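# Index a turntable one hole clockwise using its plunger

## Task

Rotate the turntable clockwise (as seen from above) by exactly one hole so that the plunger's pin ends up fully seated in the next hole, then leave the fixture standing upright on the deck with neither gripper (nor a wrist camera cable) touching it.

## Robot and tools

Robot: two six-joint arms, left_arm and right_arm, each ending in a parallel two-finger gripper with a wrist camera. Calibrated bases in the scene frame: left_arm at (+0.025, +0.326, +0.031) m, quat_wxyz (+1.000, 0, 0, +0.003); right_arm at (-0.004, -0.268, +0.031) m, quat_wxyz (+1.000, 0, 0, -0.018). In both base frames, up is +z.

Frames: the scene frame has its origin at table-top height halfway between the nominal bases, +z up, +x pointing out over the table, and left_arm on the +y side (arm names do not match image sides). Each arm's hand pose, velocity and camera pose are printed in that arm's own base frame. Fixed cameras and the table use the scene frame. end_effector_position (m) is the point between the finger pads, about 1 cm short of the tips. The fingers point along the gripper's +z and open along its y. Printed positions can be off by a few cm, more at long reach.

Row layout: every row is one flat list of 14 numbers covering both arms, even if only one moves: left_arm's six joints then its opening, then right_arm's six joints then its opening. The joint order is waist, shoulder, elbow, wrist roll, wrist yaw, wrist pitch. Joint numbers are absolute target angles in radians, not offsets. Stated ranges: waist -2.618 to 3.054, shoulder 0.000 to 3.142, elbow 0.000 to 3.142, wrist roll -2.094 to 2.094, wrist yaw -1.571 to 1.571, wrist pitch -1.571 to 1.571. The true ends can differ by up to 0.059 rad. A target more than 0.059 past an end, and farther out than the current angle, gets the call refused. A target past the true end is clipped, and the result may say "joint sent to its limit". Opening is an absolute command from -1 (closed) to +1 (fully open). Between those ends, the fingers go to where grip_measured reads that value.

Tools:
- execute_actions(actions, cameras): actions is a list of actions. Each action is a table of 1 to 15 rows, one row per 1/30 s step. A short table repeats its last row until 15 steps are done. An empty list just returns state and images.
- move(target, speed, blend, opening_speed, blocking, cameras): target is one 14-number row or a list of up to 15 rows, all absolute joint angles as above. All joints move in step, so grippers trace curves. There is no obstacle avoidance. speed is the peak rate in rad/s of whichever joint has farthest to go (0.01 to 12.57, default 0.5), given as one value or one per target. blend (rad) rounds the corners at intermediate targets. opening_speed (0.2 or more, in scale units per second) ramps the fingers. blocking=false returns after about 0.5 s and lets a later move replace the running one. Finger changes in later list rows wait until everything is at rest. The result adds a "move:" line: done, off_target (at rest but a joint is more than 0.035 rad from target), moving, held, or fault, plus limits=held if steps were withheld.
- wait(seconds 0 to 10): holds the last commands, and any running move continues.
- stop(): brakes a running move, which needs room to do so.
- zoom_image(camera, region [x0,y0,x1,y1] in pixels, at most 504x504): enlarges part of the latest image from cam_head_left, cam_head_right, cam_left_wrist or cam_right_wrist (each 896x504).
- read_manual(section="licences"): gives licence text only.
- finished_scene(scene): ends the current scene for good. The goal must hold without the robot.

Result lines: Joint positions and Joint velocities list each arm's joints in row order, then the pad gap in m (0.094 is fully open). "within noise" means the arm is still. Joint targets shows what the joints are being driven to now. To hold a joint still, resend that value. Tool commands shows the current finger commands; a 0 counts as a command, so resend the present value to leave a gripper alone. grip_measured reads up to about 2.7 mm wide when empty, and narrower than the part when squeezing. Joint torques are in N m, positive toward larger angles, and include gravity and offsets. The first three joints wrap around at ±28. "joint command not followed" means the clearance check altered targets. Results of action calls also list sampled step positions.

Motion limits: each joint's target is kept within a lead of its measured angle: 0.339 rad for waist, shoulder and elbow, and 2.2 for the wrist joints. Targets that would move a gripper more than 200 mm are scaled back, so far moves take several actions. Very small turns may not start.

Gripping: a gripper presses at full force (about 50 to 64 N per pad) once commanded about 0.05 below the first-touch reading, or 0.11 or more for small or round parts. Close slowly on anything fragile. To release, command well above grip_measured.

Avoid: dropping or flinging parts, releasing moving parts, fast impacts, pushing hard past contact, anything leaving the table, and any contact or squeeze between the two arms, which can fail the scene. Faster moves and targets farther past contact hit harder. Holding loads, long stretches or pushing against something heats motors. MOTOR HOT appears at 75 °C. At 90 °C an OVER-TEMPERATURE FAULT folds that arm away for the rest of the scene, and at 100 °C the arm goes limp. A wrist camera cable resting on the fixture counts as touching it.

Each tool is called after "Emit:" as name(argument=value, ...), one argument or row to a line, values as JSON.

## Session

Emit:
execute_actions(
  actions=[],
)

Scene clock: 0.00 s.
left_arm: end_effector_position=(+0.3695, +0.0210, +0.1447) grip_measured=+1.000 end_effector_quat_wxyz=(+0.691, -0.046, +0.720, +0.036) | right_arm: end_effector_position=(+0.3642, -0.0543, +0.1341) grip_measured=+1.000 end_effector_quat_wxyz=(+0.671, +0.135, +0.726, -0.062)
Joint names: [waist, shoulder, elbow, wrist roll, wrist yaw, wrist pitch]
Joint positions: left_arm=[-0.002 1.545 0.182 -0.017 -0.116 1.321 0.094] | right_arm=[-0.036 1.532 0.189 0.115 0.24 1.248 0.094]
Joint velocities: within noise
Joint torques (N m): no reading
Heat: left arm: 33 °C; right arm: 32 °C.
Joint targets: left_arm=[-0.002 1.540 0.186 -0.017 -0.116 1.320] | right_arm=[-0.036 1.528 0.193 0.114 0.240 1.243]
Tool commands: left_gripper/opening=+1.0 right_gripper/opening=+1.0

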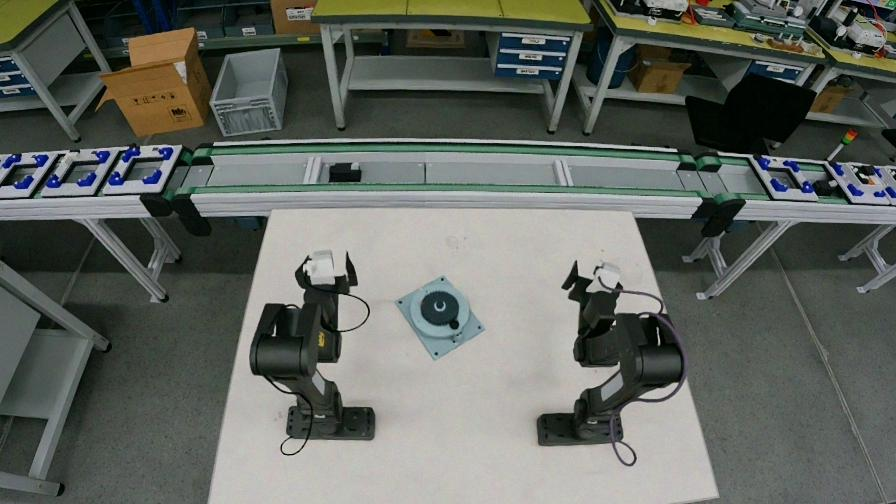

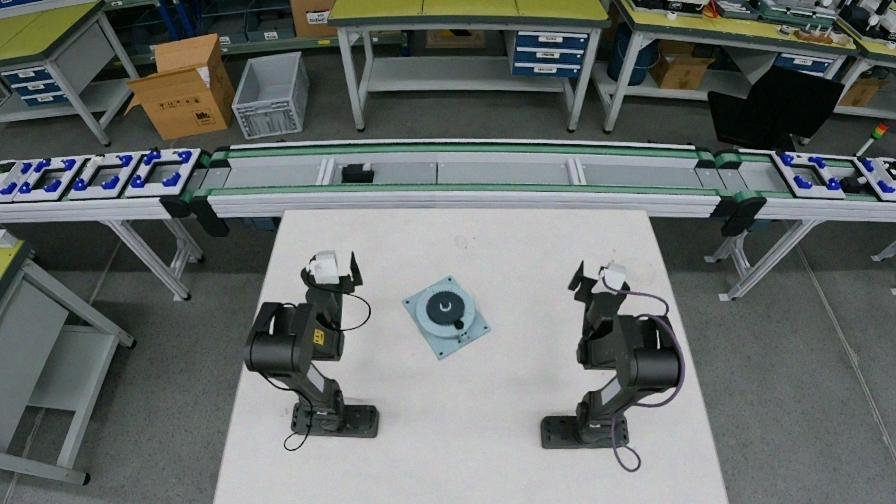

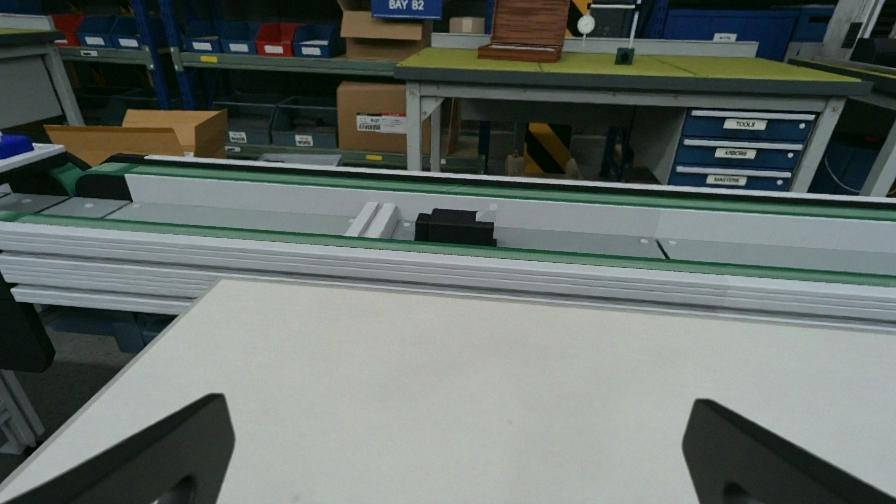

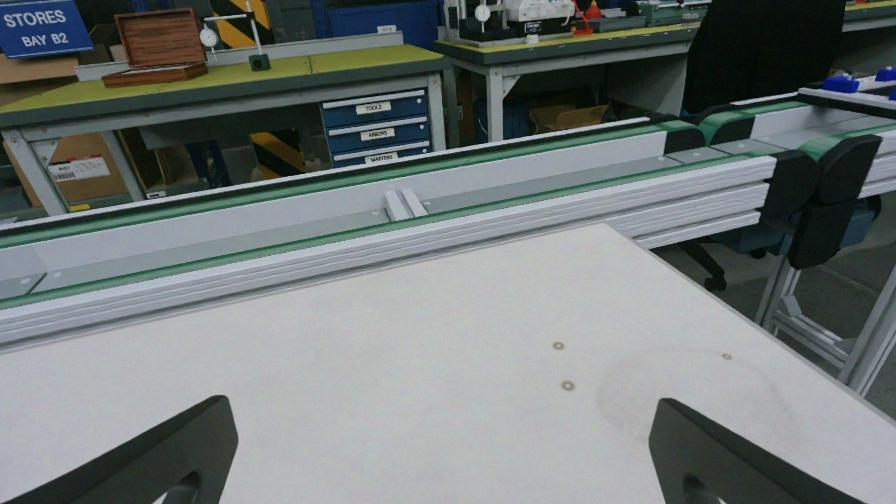

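Emit:
zoom_image(
  camera="cam_head_left",
  region=[380, 260, 500, 370],
)

Emit:
zoom_image(
  camera="cam_head_right",
  region=[390, 260, 510, 370],
)

Scaled by 4.200 from the camera's 896x504 image, which has a finer 1280x720 frame.

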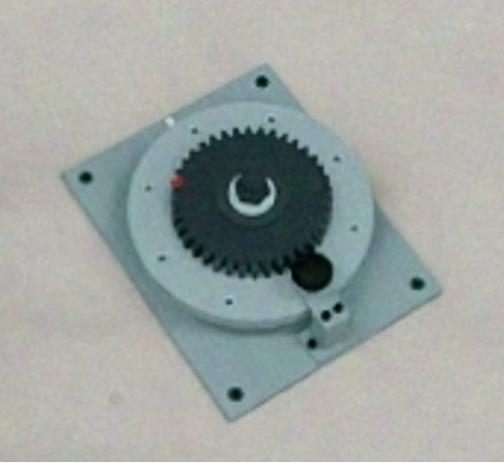

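Scaled by 4.200 from the camera's 896x504 image, which has a finer 1280x720 frame.

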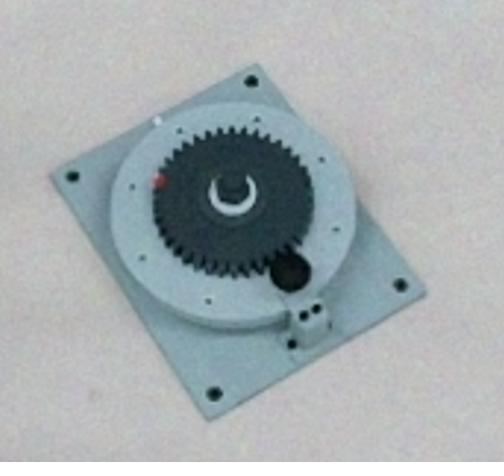

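Emit:
move(
  target=[-0.002, 1.540, 0.186, -0.017, -0.116, 1.320, 1.0, 0.948, 1.589, 1.567, 0.0, 0.0, -1.112, 1.0],
  speed=0.9,
)

Scene clock: 149.70 s.
left_arm: end_effector_position=(+0.3695, +0.0210, +0.1447) grip_measured=+1.000 end_effector_quat_wxyz=(+0.691, -0.046, +0.720, +0.036) | right_arm: end_effector_position=(+0.2198, +0.3023, +0.2108) grip_measured=+1.000 end_effector_quat_wxyz=(+0.197, -0.438, +0.872, +0.097)
Joint names: [waist, shoulder, elbow, wrist roll, wrist yaw, wrist pitch]
Joint positions: left_arm=[-0.002 1.545 0.182 -0.017 -0.116 1.321 0.094] | right_arm=[0.944 1.575 1.545 0.01 0.009 -1.1 0.094]
Joint velocities: within noise
Joint torques (N m): left_arm=[-0.02 -4.68 3.85 0.01 -0.02 2.18] | right_arm=[0.29 -5.71 10.4 -0.08 -0.09 0.87]
Heat: left arm: 35 °C; right arm: 35 °C.
Joint targets: left_arm=[-0.002 1.540 0.186 -0.017 -0.116 1.320] | right_arm=[0.948 1.589 1.567 0.000 0.000 -1.112]
move: done

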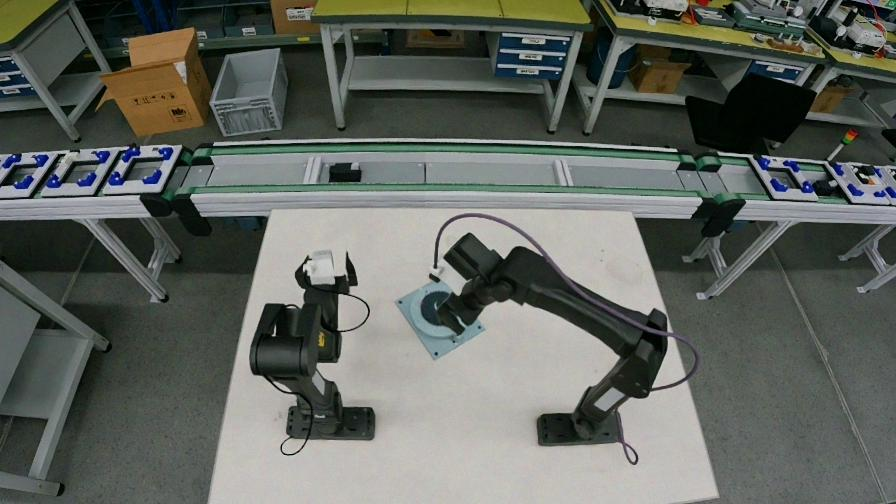

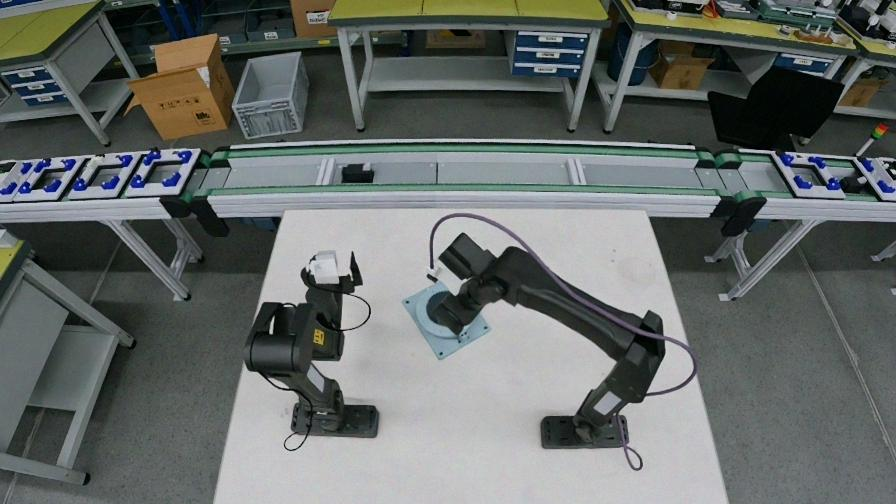

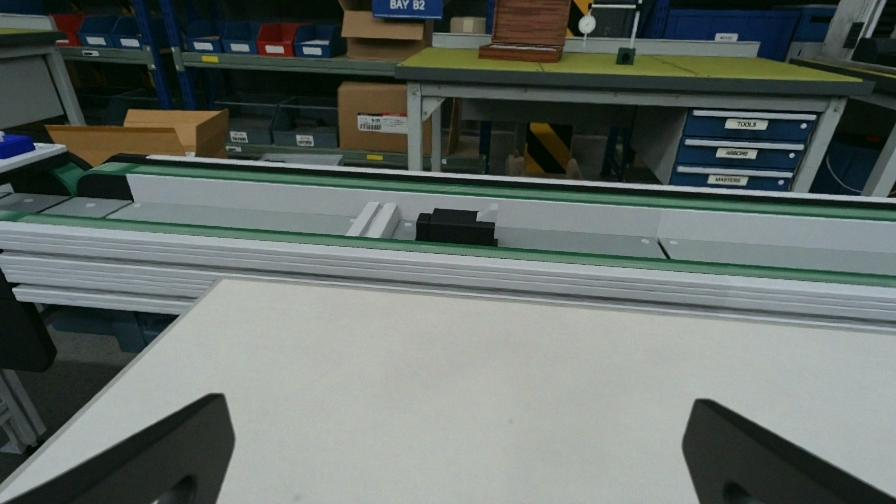

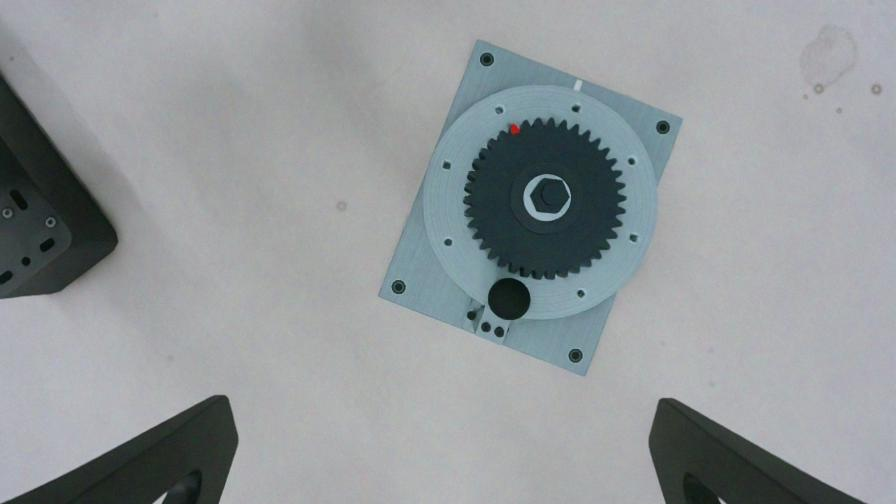

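Emit:
zoom_image(
  camera="cam_right_wrist",
  region=[370, 30, 700, 390],
)

Emit:
zoom_image(
  camera="cam_right_wrist",
  region=[440, 250, 580, 360],
)

Emit:
zoom_image(
  camera="cam_right_wrist",
  region=[470, 110, 630, 260],
)

Scaled by 1.400 from the camera's 896x504 image, which has a finer 1280x720 frame.

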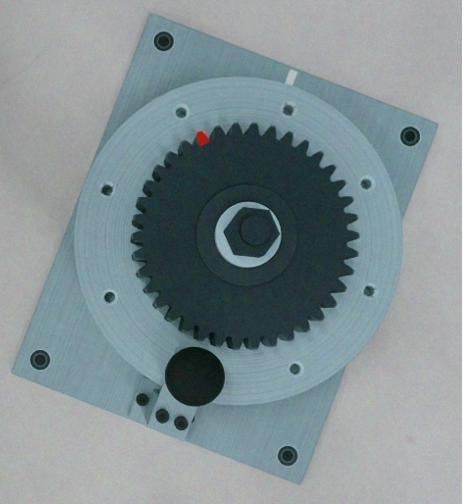

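Scaled by 3.600 from the camera's 896x504 image, which has a finer 1280x720 frame.

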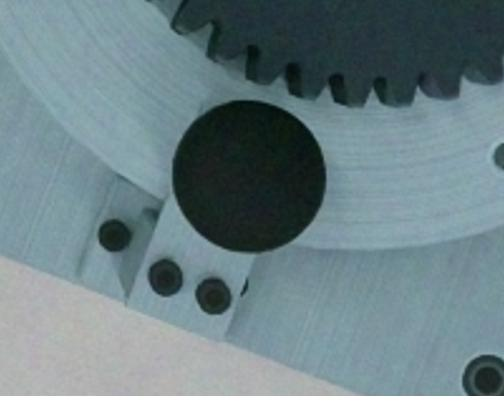

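Scaled by 3.150 from the camera's 896x504 image, which has a finer 1280x720 frame.

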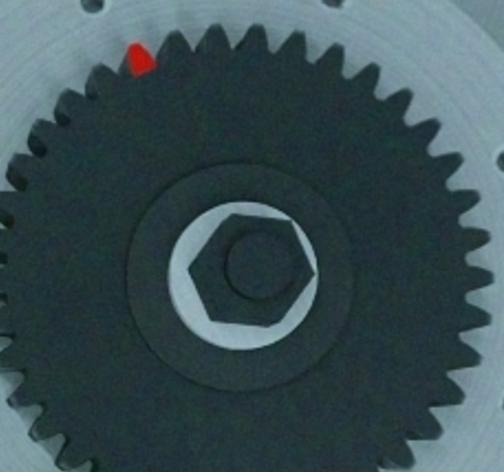

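Emit:
move(
  target=[-0.002, 1.540, 0.186, -0.017, -0.116, 1.320, 1.0, 0.748, 1.589, 1.567, 0.0, 0.0, -1.112, 1.0],
  speed=0.6,
  cameras=["cam_right_wrist"],
)

Emit:
zoom_image(
  camera="cam_right_wrist",
  region=[200, 20, 600, 420],
)

Emit:
move(
  target=[-0.002, 1.540, 0.186, -0.017, -0.116, 1.320, 1.0, 1.148, 1.589, 1.567, 0.0, 0.0, -1.112, 1.0],
  speed=0.6,
  cameras=["cam_right_wrist"],
)

Emit:
zoom_image(
  camera="cam_right_wrist",
  region=[480, 20, 880, 420],
)

Scene clock: 333.10 s.
left_arm: end_effector_position=(+0.3695, +0.0210, +0.1447) grip_measured=+1.000 end_effector_quat_wxyz=(+0.691, -0.046, +0.720, +0.036) | right_arm: end_effector_position=(+0.2736, +0.2543, +0.2107) grip_measured=+1.000 end_effector_quat_wxyz=(+0.204, -0.352, +0.910, +0.079)
Joint names: [waist, shoulder, elbow, wrist roll, wrist yaw, wrist pitch]
Joint positions: left_arm=[-0.002 1.545 0.182 -0.017 -0.116 1.321 0.094] | right_arm=[0.748 1.575 1.545 0.008 0.005 -1.101 0.094]
Joint velocities: within noise
Joint torques (N m): left_arm=[-0.05 -4.68 3.82 0 -0.01 2.17] | right_arm=[-0.05 -5.68 10.39 -0.06 -0.07 0.88]
Heat: left arm: 36 °C; right arm: 33 °C.
Joint targets: left_arm=[-0.002 1.540 0.186 -0.017 -0.116 1.320] | right_arm=[0.748 1.589 1.567 0.000 0.000 -1.112]
move: done
Images, in order (width x height): cam_right_wrist 896x504.

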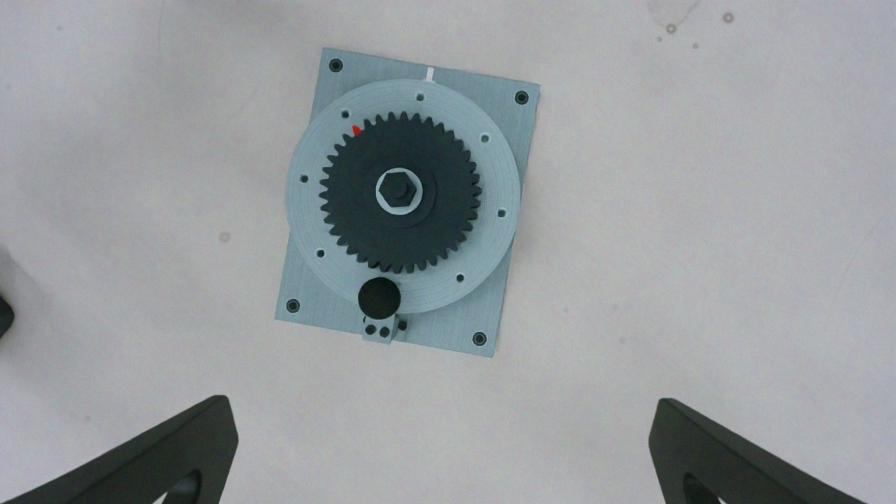

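Scaled by 1.260 from the camera's 896x504 image, which has a finer 1280x720 frame.

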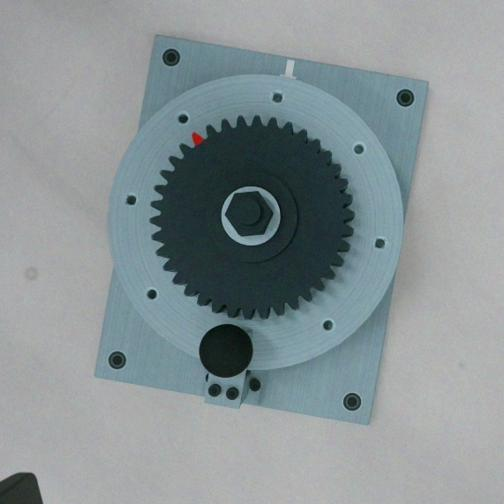

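Scene clock: 334.17 s.
left_arm: end_effector_position=(+0.3695, +0.0210, +0.1447) grip_measured=+1.000 end_effector_quat_wxyz=(+0.691, -0.046, +0.720, +0.036) | right_arm: end_effector_position=(+0.1528, +0.3409, +0.2107) grip_measured=+1.000 end_effector_quat_wxyz=(+0.184, -0.526, +0.822, +0.119)
Joint names: [waist, shoulder, elbow, wrist roll, wrist yaw, wrist pitch]
Joint positions: left_arm=[-0.002 1.545 0.182 -0.017 -0.116 1.321 0.094] | right_arm=[1.148 1.575 1.545 0.008 0.002 -1.101 0.094]
Joint velocities: within noise
Joint torques (N m): left_arm=[-0.03 -4.72 3.82 0.01 0 2.17] | right_arm=[0.05 -5.7 10.45 -0.07 -0.04 0.87]
Heat: left arm: 36 °C; right arm: 33 °C.
Joint targets: left_arm=[-0.002 1.540 0.186 -0.017 -0.116 1.320] | right_arm=[1.148 1.589 1.567 0.000 0.000 -1.112]
move: done
Images, in order (width x height): cam_right_wrist 896x504.

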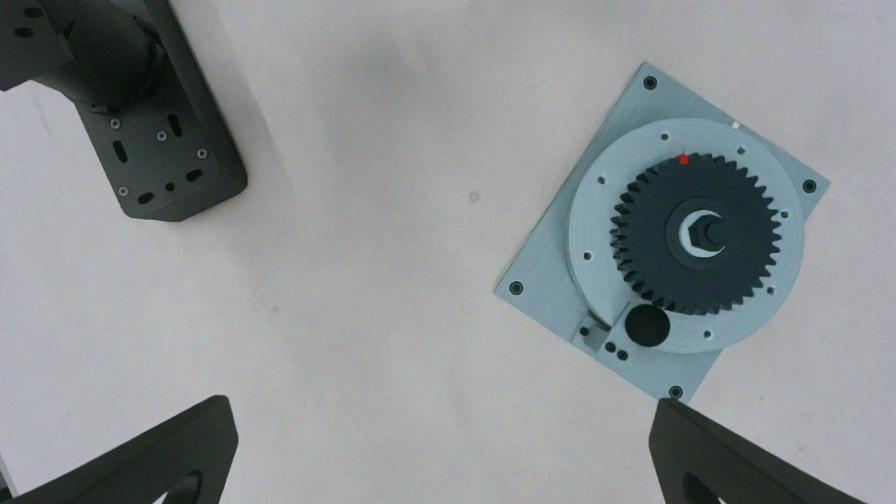

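Scaled by 1.260 from the camera's 896x504 image, which has a finer 1280x720 frame.

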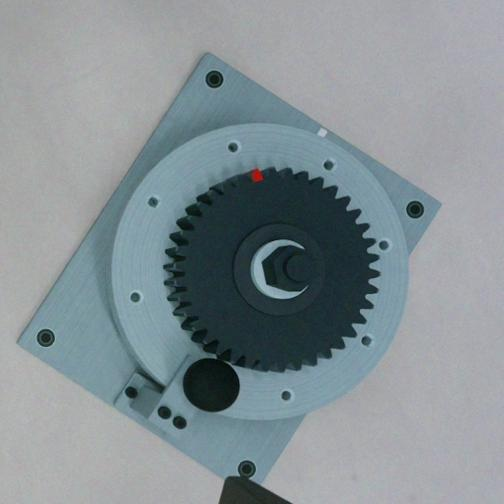

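Emit:
move(
  target=[-0.002, 1.540, 0.186, -0.017, -0.116, 1.320, 1.0, 0.849, 1.088, 0.067, 0.0, 0.0, 0.672, 1.0],
  speed=0.8,
  cameras=["cam_right_wrist"],
)

Emit:
zoom_image(
  camera="cam_right_wrist",
  region=[300, 100, 660, 400],
)

Scene clock: 527.70 s.
left_arm: end_effector_position=(+0.3695, +0.0210, +0.1447) grip_measured=+1.000 end_effector_quat_wxyz=(+0.691, -0.046, +0.720, +0.036) | right_arm: end_effector_position=(+0.2024, +0.2347, +0.0843) grip_measured=+1.000 end_effector_quat_wxyz=(+0.512, -0.340, +0.753, +0.235)
Joint names: [waist, shoulder, elbow, wrist roll, wrist yaw, wrist pitch]
Joint positions: left_arm=[-0.002 1.545 0.182 -0.017 -0.116 1.321 0.094] | right_arm=[0.857 1.103 0.073 0.008 0.002 0.657 0.094]
Joint velocities: within noise
Joint torques (N m): left_arm=[-0.02 -4.7 3.79 0.01 -0.01 2.17] | right_arm=[-0.84 -2.88 6.87 -0.06 -0.03 1.86]
Heat: left arm: 37 °C; right arm: 33 °C.
Joint targets: left_arm=[-0.002 1.540 0.186 -0.017 -0.116 1.320] | right_arm=[0.849 1.088 0.067 0.000 0.000 0.672]
move: done
Images, in order (width x height): cam_right_wrist 896x504.

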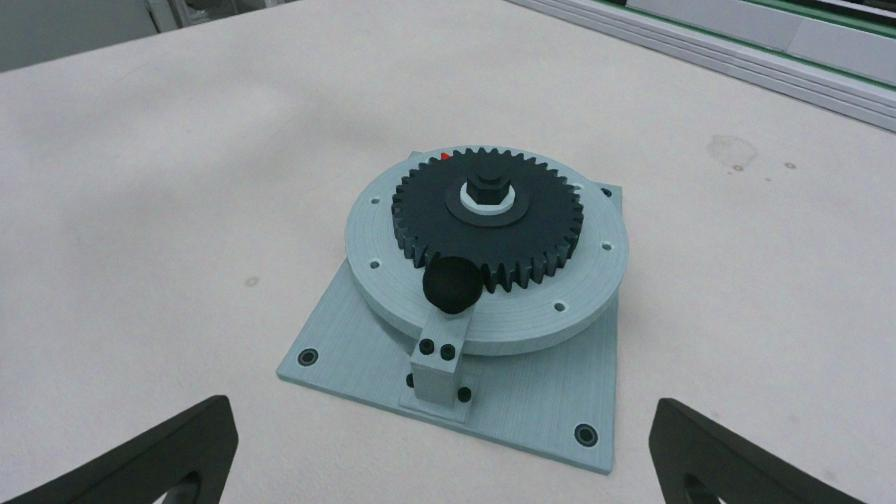

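Scaled by 1.400 from the camera's 896x504 image, which has a finer 1280x720 frame.

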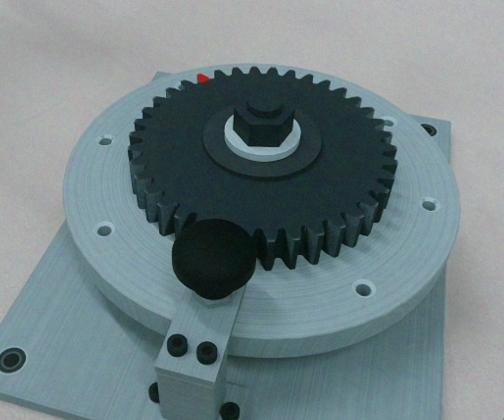

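Emit:
zoom_image(
  camera="cam_right_wrist",
  region=[400, 240, 510, 340],
)

Emit:
zoom_image(
  camera="cam_right_wrist",
  region=[440, 140, 540, 230],
)

Scaled by 4.582 from the camera's 896x504 image, which has a finer 1280x720 frame.

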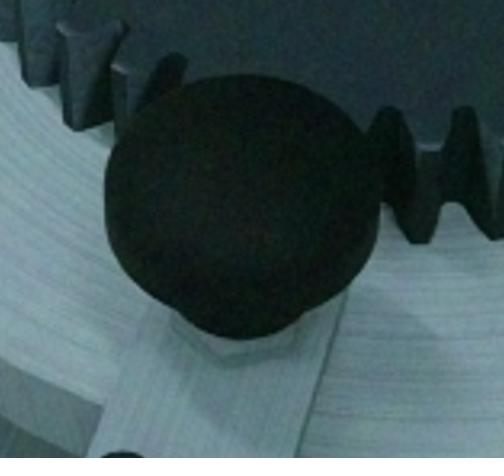

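Scaled by 5.040 from the camera's 896x504 image, which has a finer 1280x720 frame.

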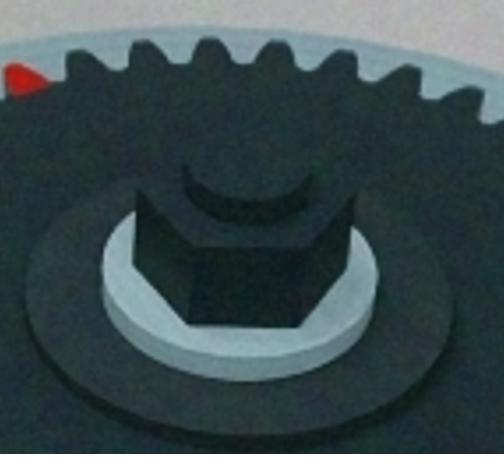

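Emit:
move(
  target=[-0.002, 1.540, 0.186, -0.017, -0.116, 1.320, 1.0, 1.152, 1.757, 0.199, 0.224, 0.547, 1.145, 1.0],
  speed=0.6,
  cameras=["cam_right_wrist", "cam_head_left"],
)

Emit:
zoom_image(
  camera="cam_right_wrist",
  region=[250, 200, 650, 500],
)

Scene clock: 667.23 s.
left_arm: end_effector_position=(+0.3695, +0.0210, +0.1447) grip_measured=+1.000 end_effector_quat_wxyz=(+0.691, -0.046, +0.720, +0.036) | right_arm: end_effector_position=(+0.2185, +0.2659, +0.0415) grip_measured=+1.000 end_effector_quat_wxyz=(+0.545, -0.239, +0.788, +0.156)
Joint names: [waist, shoulder, elbow, wrist roll, wrist yaw, wrist pitch]
Joint positions: left_arm=[-0.002 1.545 0.182 -0.017 -0.116 1.321 0.094] | right_arm=[1.144 1.745 0.185 0.21 0.529 1.133 0.094]
Joint velocities: within noise
Joint torques (N m): left_arm=[-0.03 -4.7 3.85 0.02 -0.02 2.18] | right_arm=[0.68 -4.03 5.61 0.17 0.28 1.74]
Heat: left arm: 37 °C; right arm: 35 °C.
Joint targets: left_arm=[-0.002 1.540 0.186 -0.017 -0.116 1.320] | right_arm=[1.152 1.757 0.199 0.224 0.547 1.145]
move: done
Images, in order (width x height): cam_head_left 896x504, cam_right_wrist 896x504.

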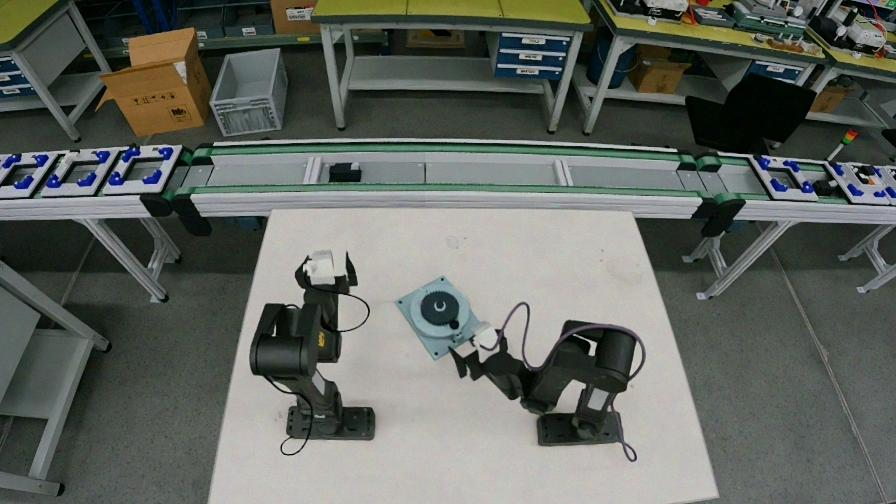

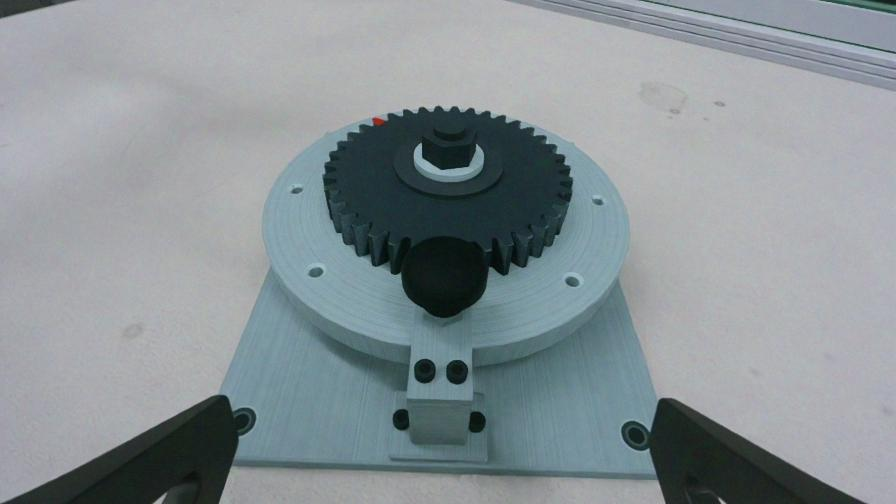

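Scaled by 1.260 from the camera's 896x504 image, which has a finer 1280x720 frame.

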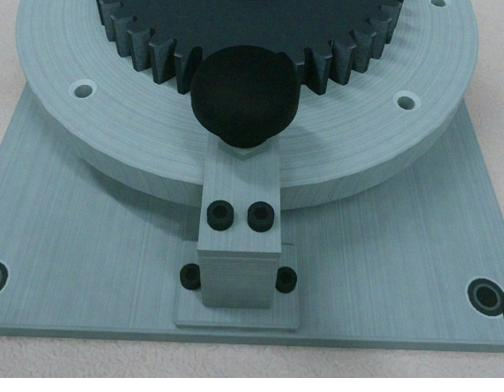

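Emit:
move(
  target=[
    [-0.40, 1.85, 1.80, -0.5, 0.0, -1.30, 0.0, 1.152, 1.757, 0.199, 0.224, 0.547, 1.145, 1.0],
    [-0.775, 2.105, 1.955, -1.06, 0.0, -1.42, 0.0, 1.152, 1.757, 0.199, 0.224, 0.547, 1.145, 1.0],
  ],
  speed=0.8,
  blend=0.1,
  cameras=["cam_left_wrist", "cam_head_left"],
)

Emit:
zoom_image(
  camera="cam_left_wrist",
  region=[300, 200, 600, 480],
)

Scene clock: 754.07 s.
left_arm: end_effector_position=(+0.2864, -0.2849, +0.1195) grip_measured=+0.002 end_effector_quat_wxyz=(+0.001, -0.132, +0.991, -0.005) | right_arm: end_effector_position=(+0.2187, +0.2659, +0.0419) grip_measured=+1.000 end_effector_quat_wxyz=(+0.546, -0.238, +0.788, +0.157)
Joint names: [waist, shoulder, elbow, wrist roll, wrist yaw, wrist pitch]
Joint positions: left_arm=[-0.783 2.088 1.927 -1.049 0.005 -1.401 0.047] | right_arm=[1.144 1.745 0.185 0.211 0.53 1.135 0.094]
Joint velocities: within noise
Joint torques (N m): left_arm=[0.62 -9.87 7.13 -0.07 -0.03 0.19] | right_arm=[0.66 -4.03 5.6 0.14 0.26 1.71]
Heat: left arm: 37 °C; right arm: 38 °C.
Joint targets: left_arm=[-0.775 2.105 1.955 -1.060 0.000 -1.420] | right_arm=[1.152 1.757 0.199 0.224 0.547 1.145]
move: done
Images, in order (width x height): cam_head_left 896x504, cam_left_wrist 896x504.

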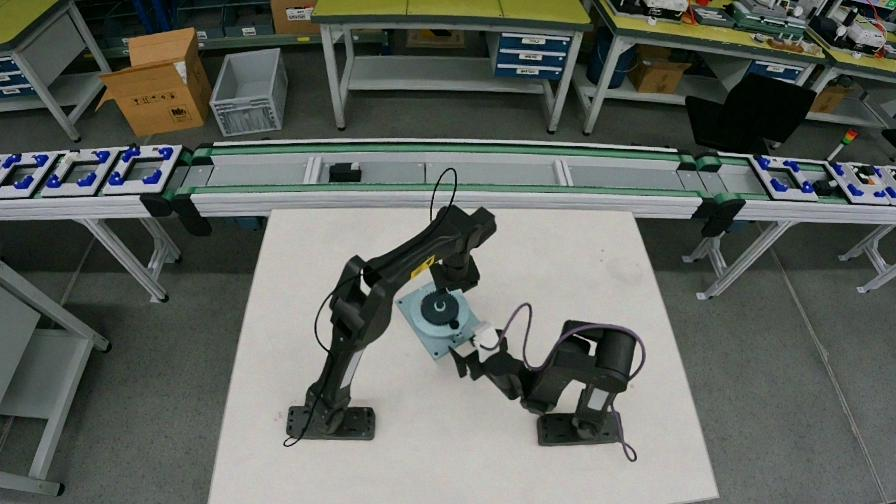

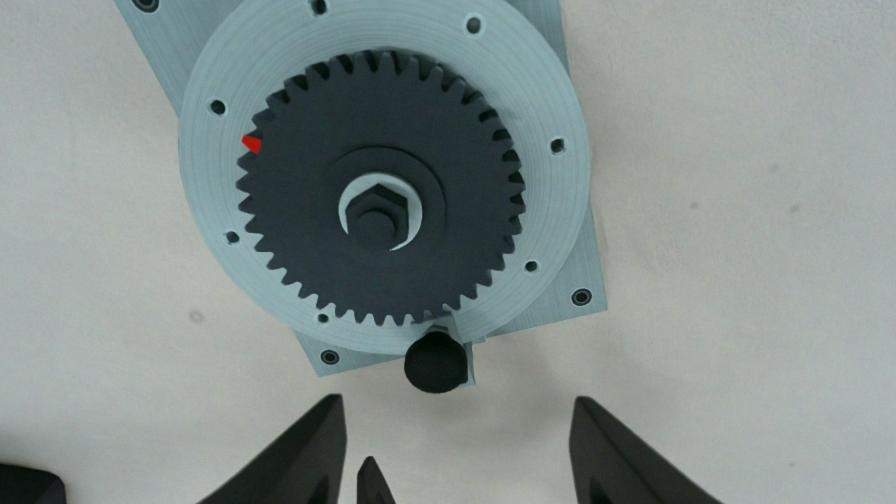

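Scaled by 1.680 from the camera's 896x504 image, which has a finer 1280x720 frame.

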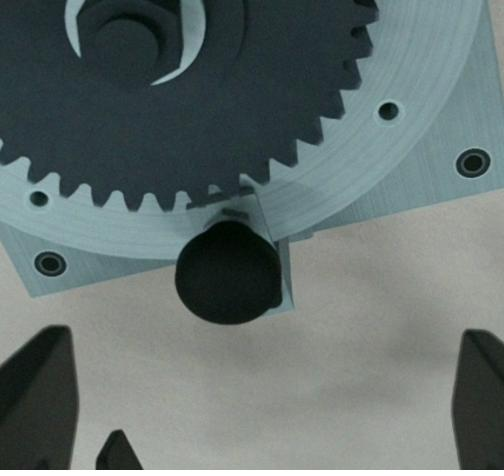

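Emit:
zoom_image(
  camera="cam_left_wrist",
  region=[310, 150, 450, 270],
)

Scaled by 3.600 from the camera's 896x504 image, which has a finer 1280x720 frame.

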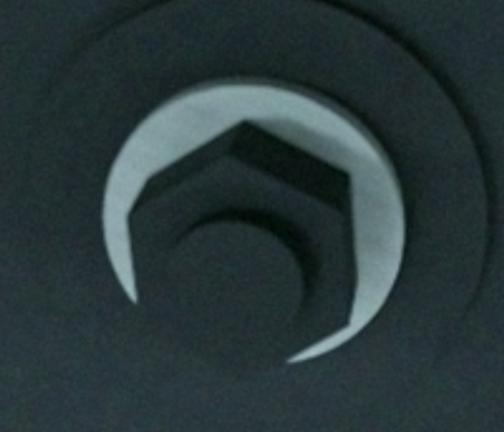

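Emit:
move(
  target=[-0.710, 2.024, 1.733, -0.975, 0.0, -1.272, 0.0, 1.152, 1.757, 0.199, 0.224, 0.547, 1.145, 1.0],
  speed=0.4,
  cameras=["cam_left_wrist", "cam_right_wrist"],
)

Emit:
zoom_image(
  camera="cam_left_wrist",
  region=[370, 180, 550, 330],
)

Scene clock: 818.77 s.
left_arm: end_effector_position=(+0.2931, -0.2532, +0.0832) grip_measured=+0.002 end_effector_quat_wxyz=(-0.014, -0.136, +0.991, +0.012) | right_arm: end_effector_position=(+0.2187, +0.2659, +0.0419) grip_measured=+1.000 end_effector_quat_wxyz=(+0.546, -0.238, +0.788, +0.157)
Joint names: [waist, shoulder, elbow, wrist roll, wrist yaw, wrist pitch]
Joint positions: left_arm=[-0.713 2.064 1.746 -0.985 0.005 -1.288 0.047] | right_arm=[1.144 1.745 0.185 0.211 0.53 1.135 0.094]
Joint velocities: within noise
Joint torques (N m): left_arm=[0.24 -14.98 3.92 0.11 -0.05 0.52] | right_arm=[0.66 -4.03 5.6 0.17 0.27 1.75]
Heat: left arm: 32 °C; right arm: 39 °C.
Joint targets: left_arm=[-0.710 2.024 1.733 -0.975 0.000 -1.272] | right_arm=[1.152 1.757 0.199 0.224 0.547 1.145]
move: off_target (left_arm); left_arm: the shoulder is farthest, 0.040 rad from its target
Images, in order (width x height): cam_left_wrist 896x504, cam_right_wrist 896x504.

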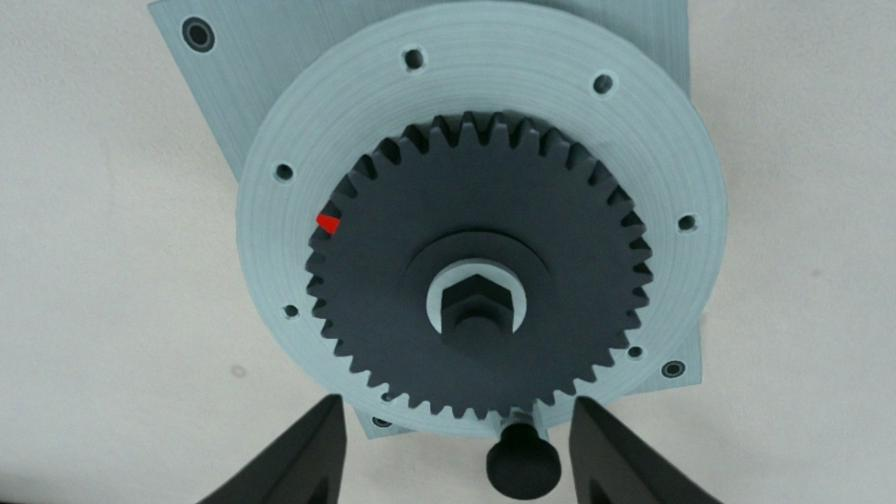

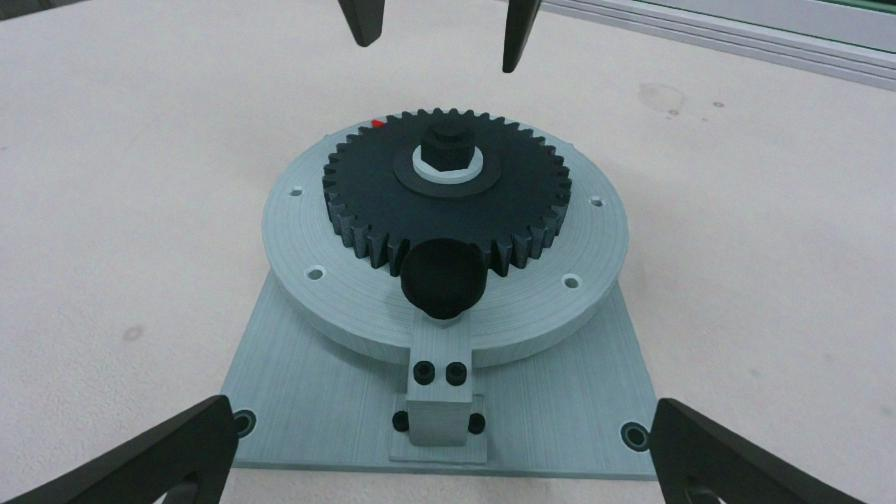

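Scaled by 2.800 from the camera's 896x504 image, which has a finer 1280x720 frame.

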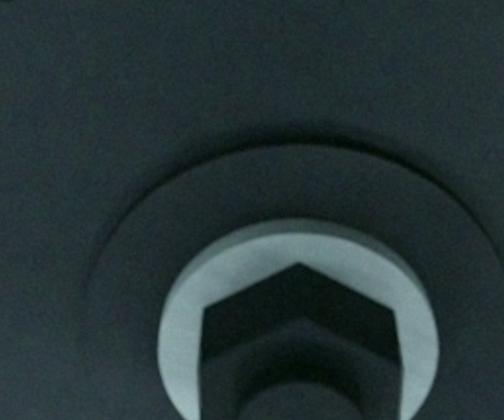

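Emit:
move(
  target=[-0.722, 2.015, 1.624, -0.990, 0.0, -1.139, 0.0, 1.152, 1.757, 0.199, 0.224, 0.547, 1.145, 1.0],
  speed=0.3,
  cameras=["cam_left_wrist", "cam_right_wrist"],
)

Emit:
zoom_image(
  camera="cam_left_wrist",
  region=[320, 250, 620, 500],
)

Emit:
zoom_image(
  camera="cam_right_wrist",
  region=[320, 0, 580, 220],
)

Scene clock: 886.07 s.
left_arm: end_effector_position=(+0.2948, -0.2556, +0.0588) grip_measured=+0.002 end_effector_quat_wxyz=(-0.003, -0.134, +0.991, +0.000) | right_arm: end_effector_position=(+0.2187, +0.2658, +0.0419) grip_measured=+1.000 end_effector_quat_wxyz=(+0.546, -0.238, +0.788, +0.156)
Joint names: [waist, shoulder, elbow, wrist roll, wrist yaw, wrist pitch]
Joint positions: left_arm=[-0.715 2.056 1.636 -0.984 0.005 -1.155 0.047] | right_arm=[1.144 1.745 0.185 0.211 0.531 1.135 0.094]
Joint velocities: within noise
Joint torques (N m): left_arm=[-0.65 -15.02 3.93 -0.05 -0.05 0.58] | right_arm=[0.65 -4 5.63 0.16 0.27 1.73]
Heat: left arm: 42 °C; right arm: 39 °C.
Joint targets: left_arm=[-0.722 2.015 1.624 -0.990 0.000 -1.139] | right_arm=[1.152 1.757 0.199 0.224 0.547 1.145]
move: off_target (left_arm); left_arm: the shoulder is farthest, 0.041 rad from its target
Images, in order (width x height): cam_left_wrist 896x504, cam_right_wrist 896x504.

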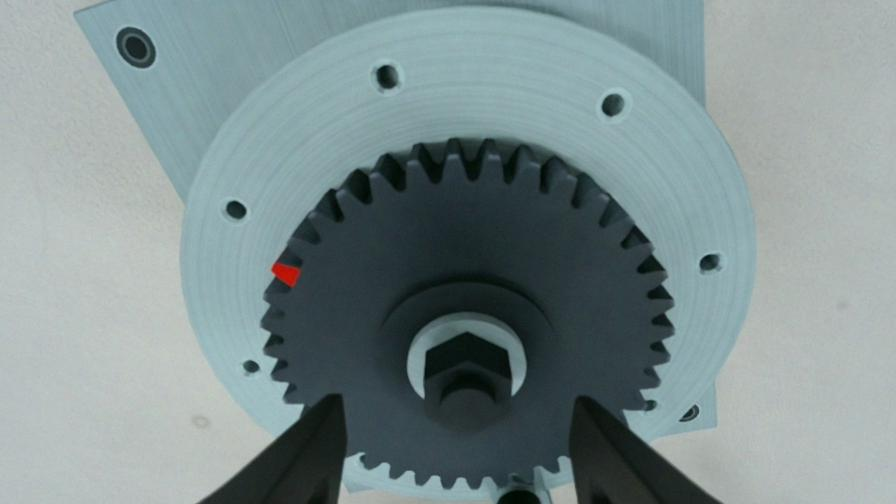

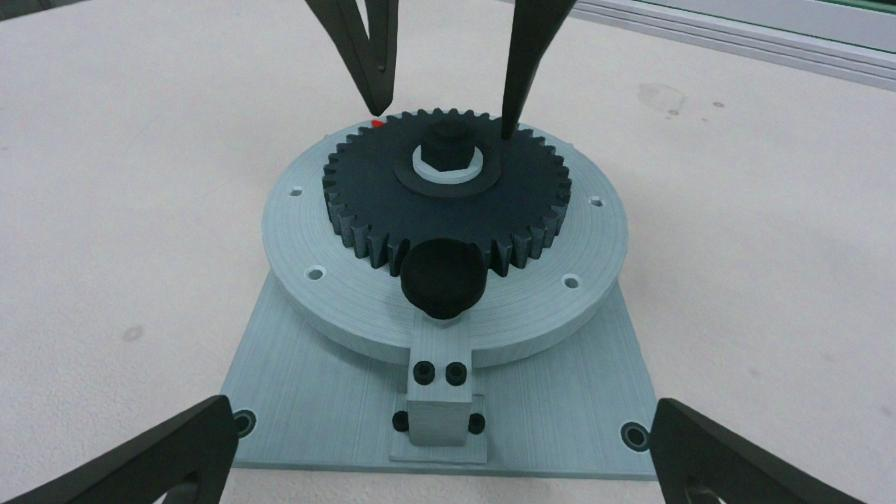

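Scaled by 1.680 from the camera's 896x504 image, which has a finer 1280x720 frame.

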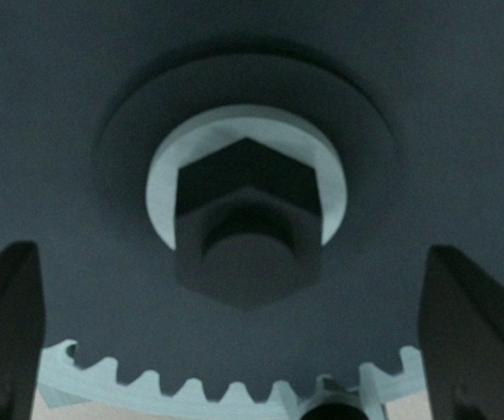

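Scaled by 1.938 from the camera's 896x504 image, which has a finer 1280x720 frame.

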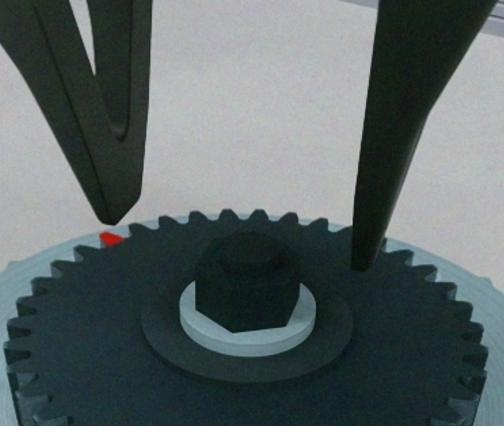

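Emit:
move(
  target=[-0.736, 2.083, 1.563, -1.004, -0.005, -1.064, 0.0, 1.152, 1.757, 0.199, 0.224, 0.547, 1.145, 1.0],
  speed=0.2,
  cameras=["cam_left_wrist", "cam_right_wrist"],
)

Emit:
zoom_image(
  camera="cam_left_wrist",
  region=[320, 300, 620, 500],
)

Emit:
zoom_image(
  camera="cam_right_wrist",
  region=[320, 0, 580, 220],
)

Scene clock: 925.03 s.
left_arm: end_effector_position=(+0.2908, -0.2598, +0.0412) grip_measured=+0.002 end_effector_quat_wxyz=(-0.001, -0.131, +0.991, -0.003) | right_arm: end_effector_position=(+0.2187, +0.2658, +0.0419) grip_measured=+1.000 end_effector_quat_wxyz=(+0.546, -0.238, +0.788, +0.156)
Joint names: [waist, shoulder, elbow, wrist roll, wrist yaw, wrist pitch]
Joint positions: left_arm=[-0.73 2.063 1.576 -0.993 0.005 -1.08 0.047] | right_arm=[1.144 1.745 0.185 0.211 0.531 1.135 0.094]
Joint velocities: within noise
Joint torques (N m): left_arm=[-0.55 -9.21 3.84 -0.1 -0.09 0.6] | right_arm=[0.65 -4.01 5.56 0.15 0.27 1.71]
Heat: left arm: 39 °C; right arm: 39 °C.
Joint targets: left_arm=[-0.736 2.083 1.563 -1.004 -0.005 -1.064] | right_arm=[1.152 1.757 0.199 0.224 0.547 1.145]
move: done
Images, in order (width x height): cam_left_wrist 896x504, cam_right_wrist 896x504.

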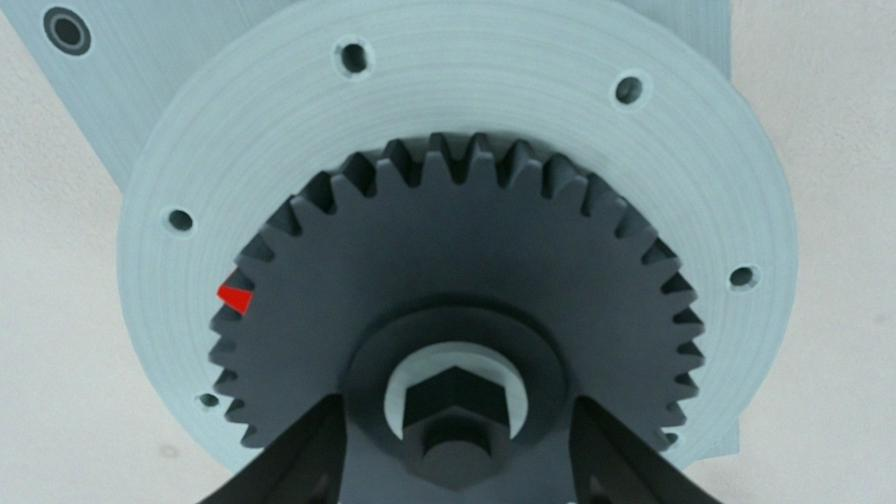

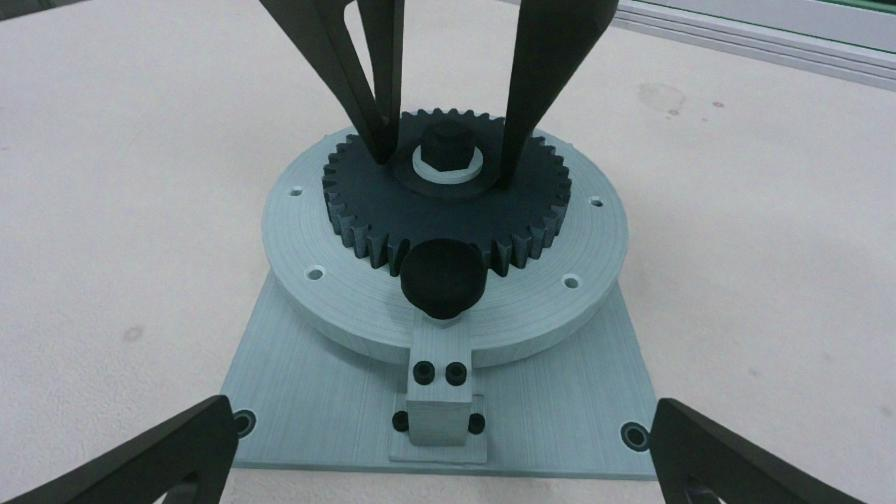

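Scaled by 1.680 from the camera's 896x504 image, which has a finer 1280x720 frame.

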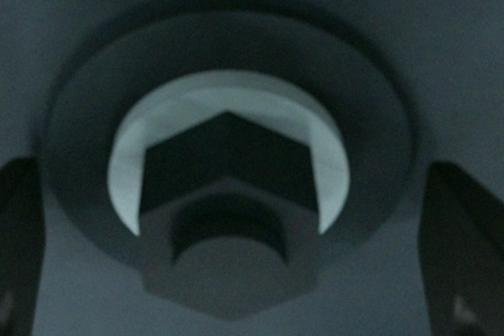

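Scaled by 1.938 from the camera's 896x504 image, which has a finer 1280x720 frame.

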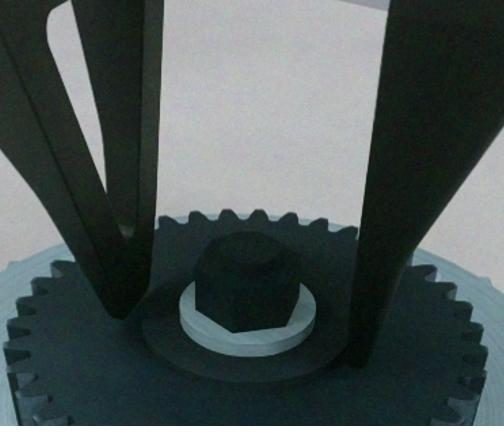

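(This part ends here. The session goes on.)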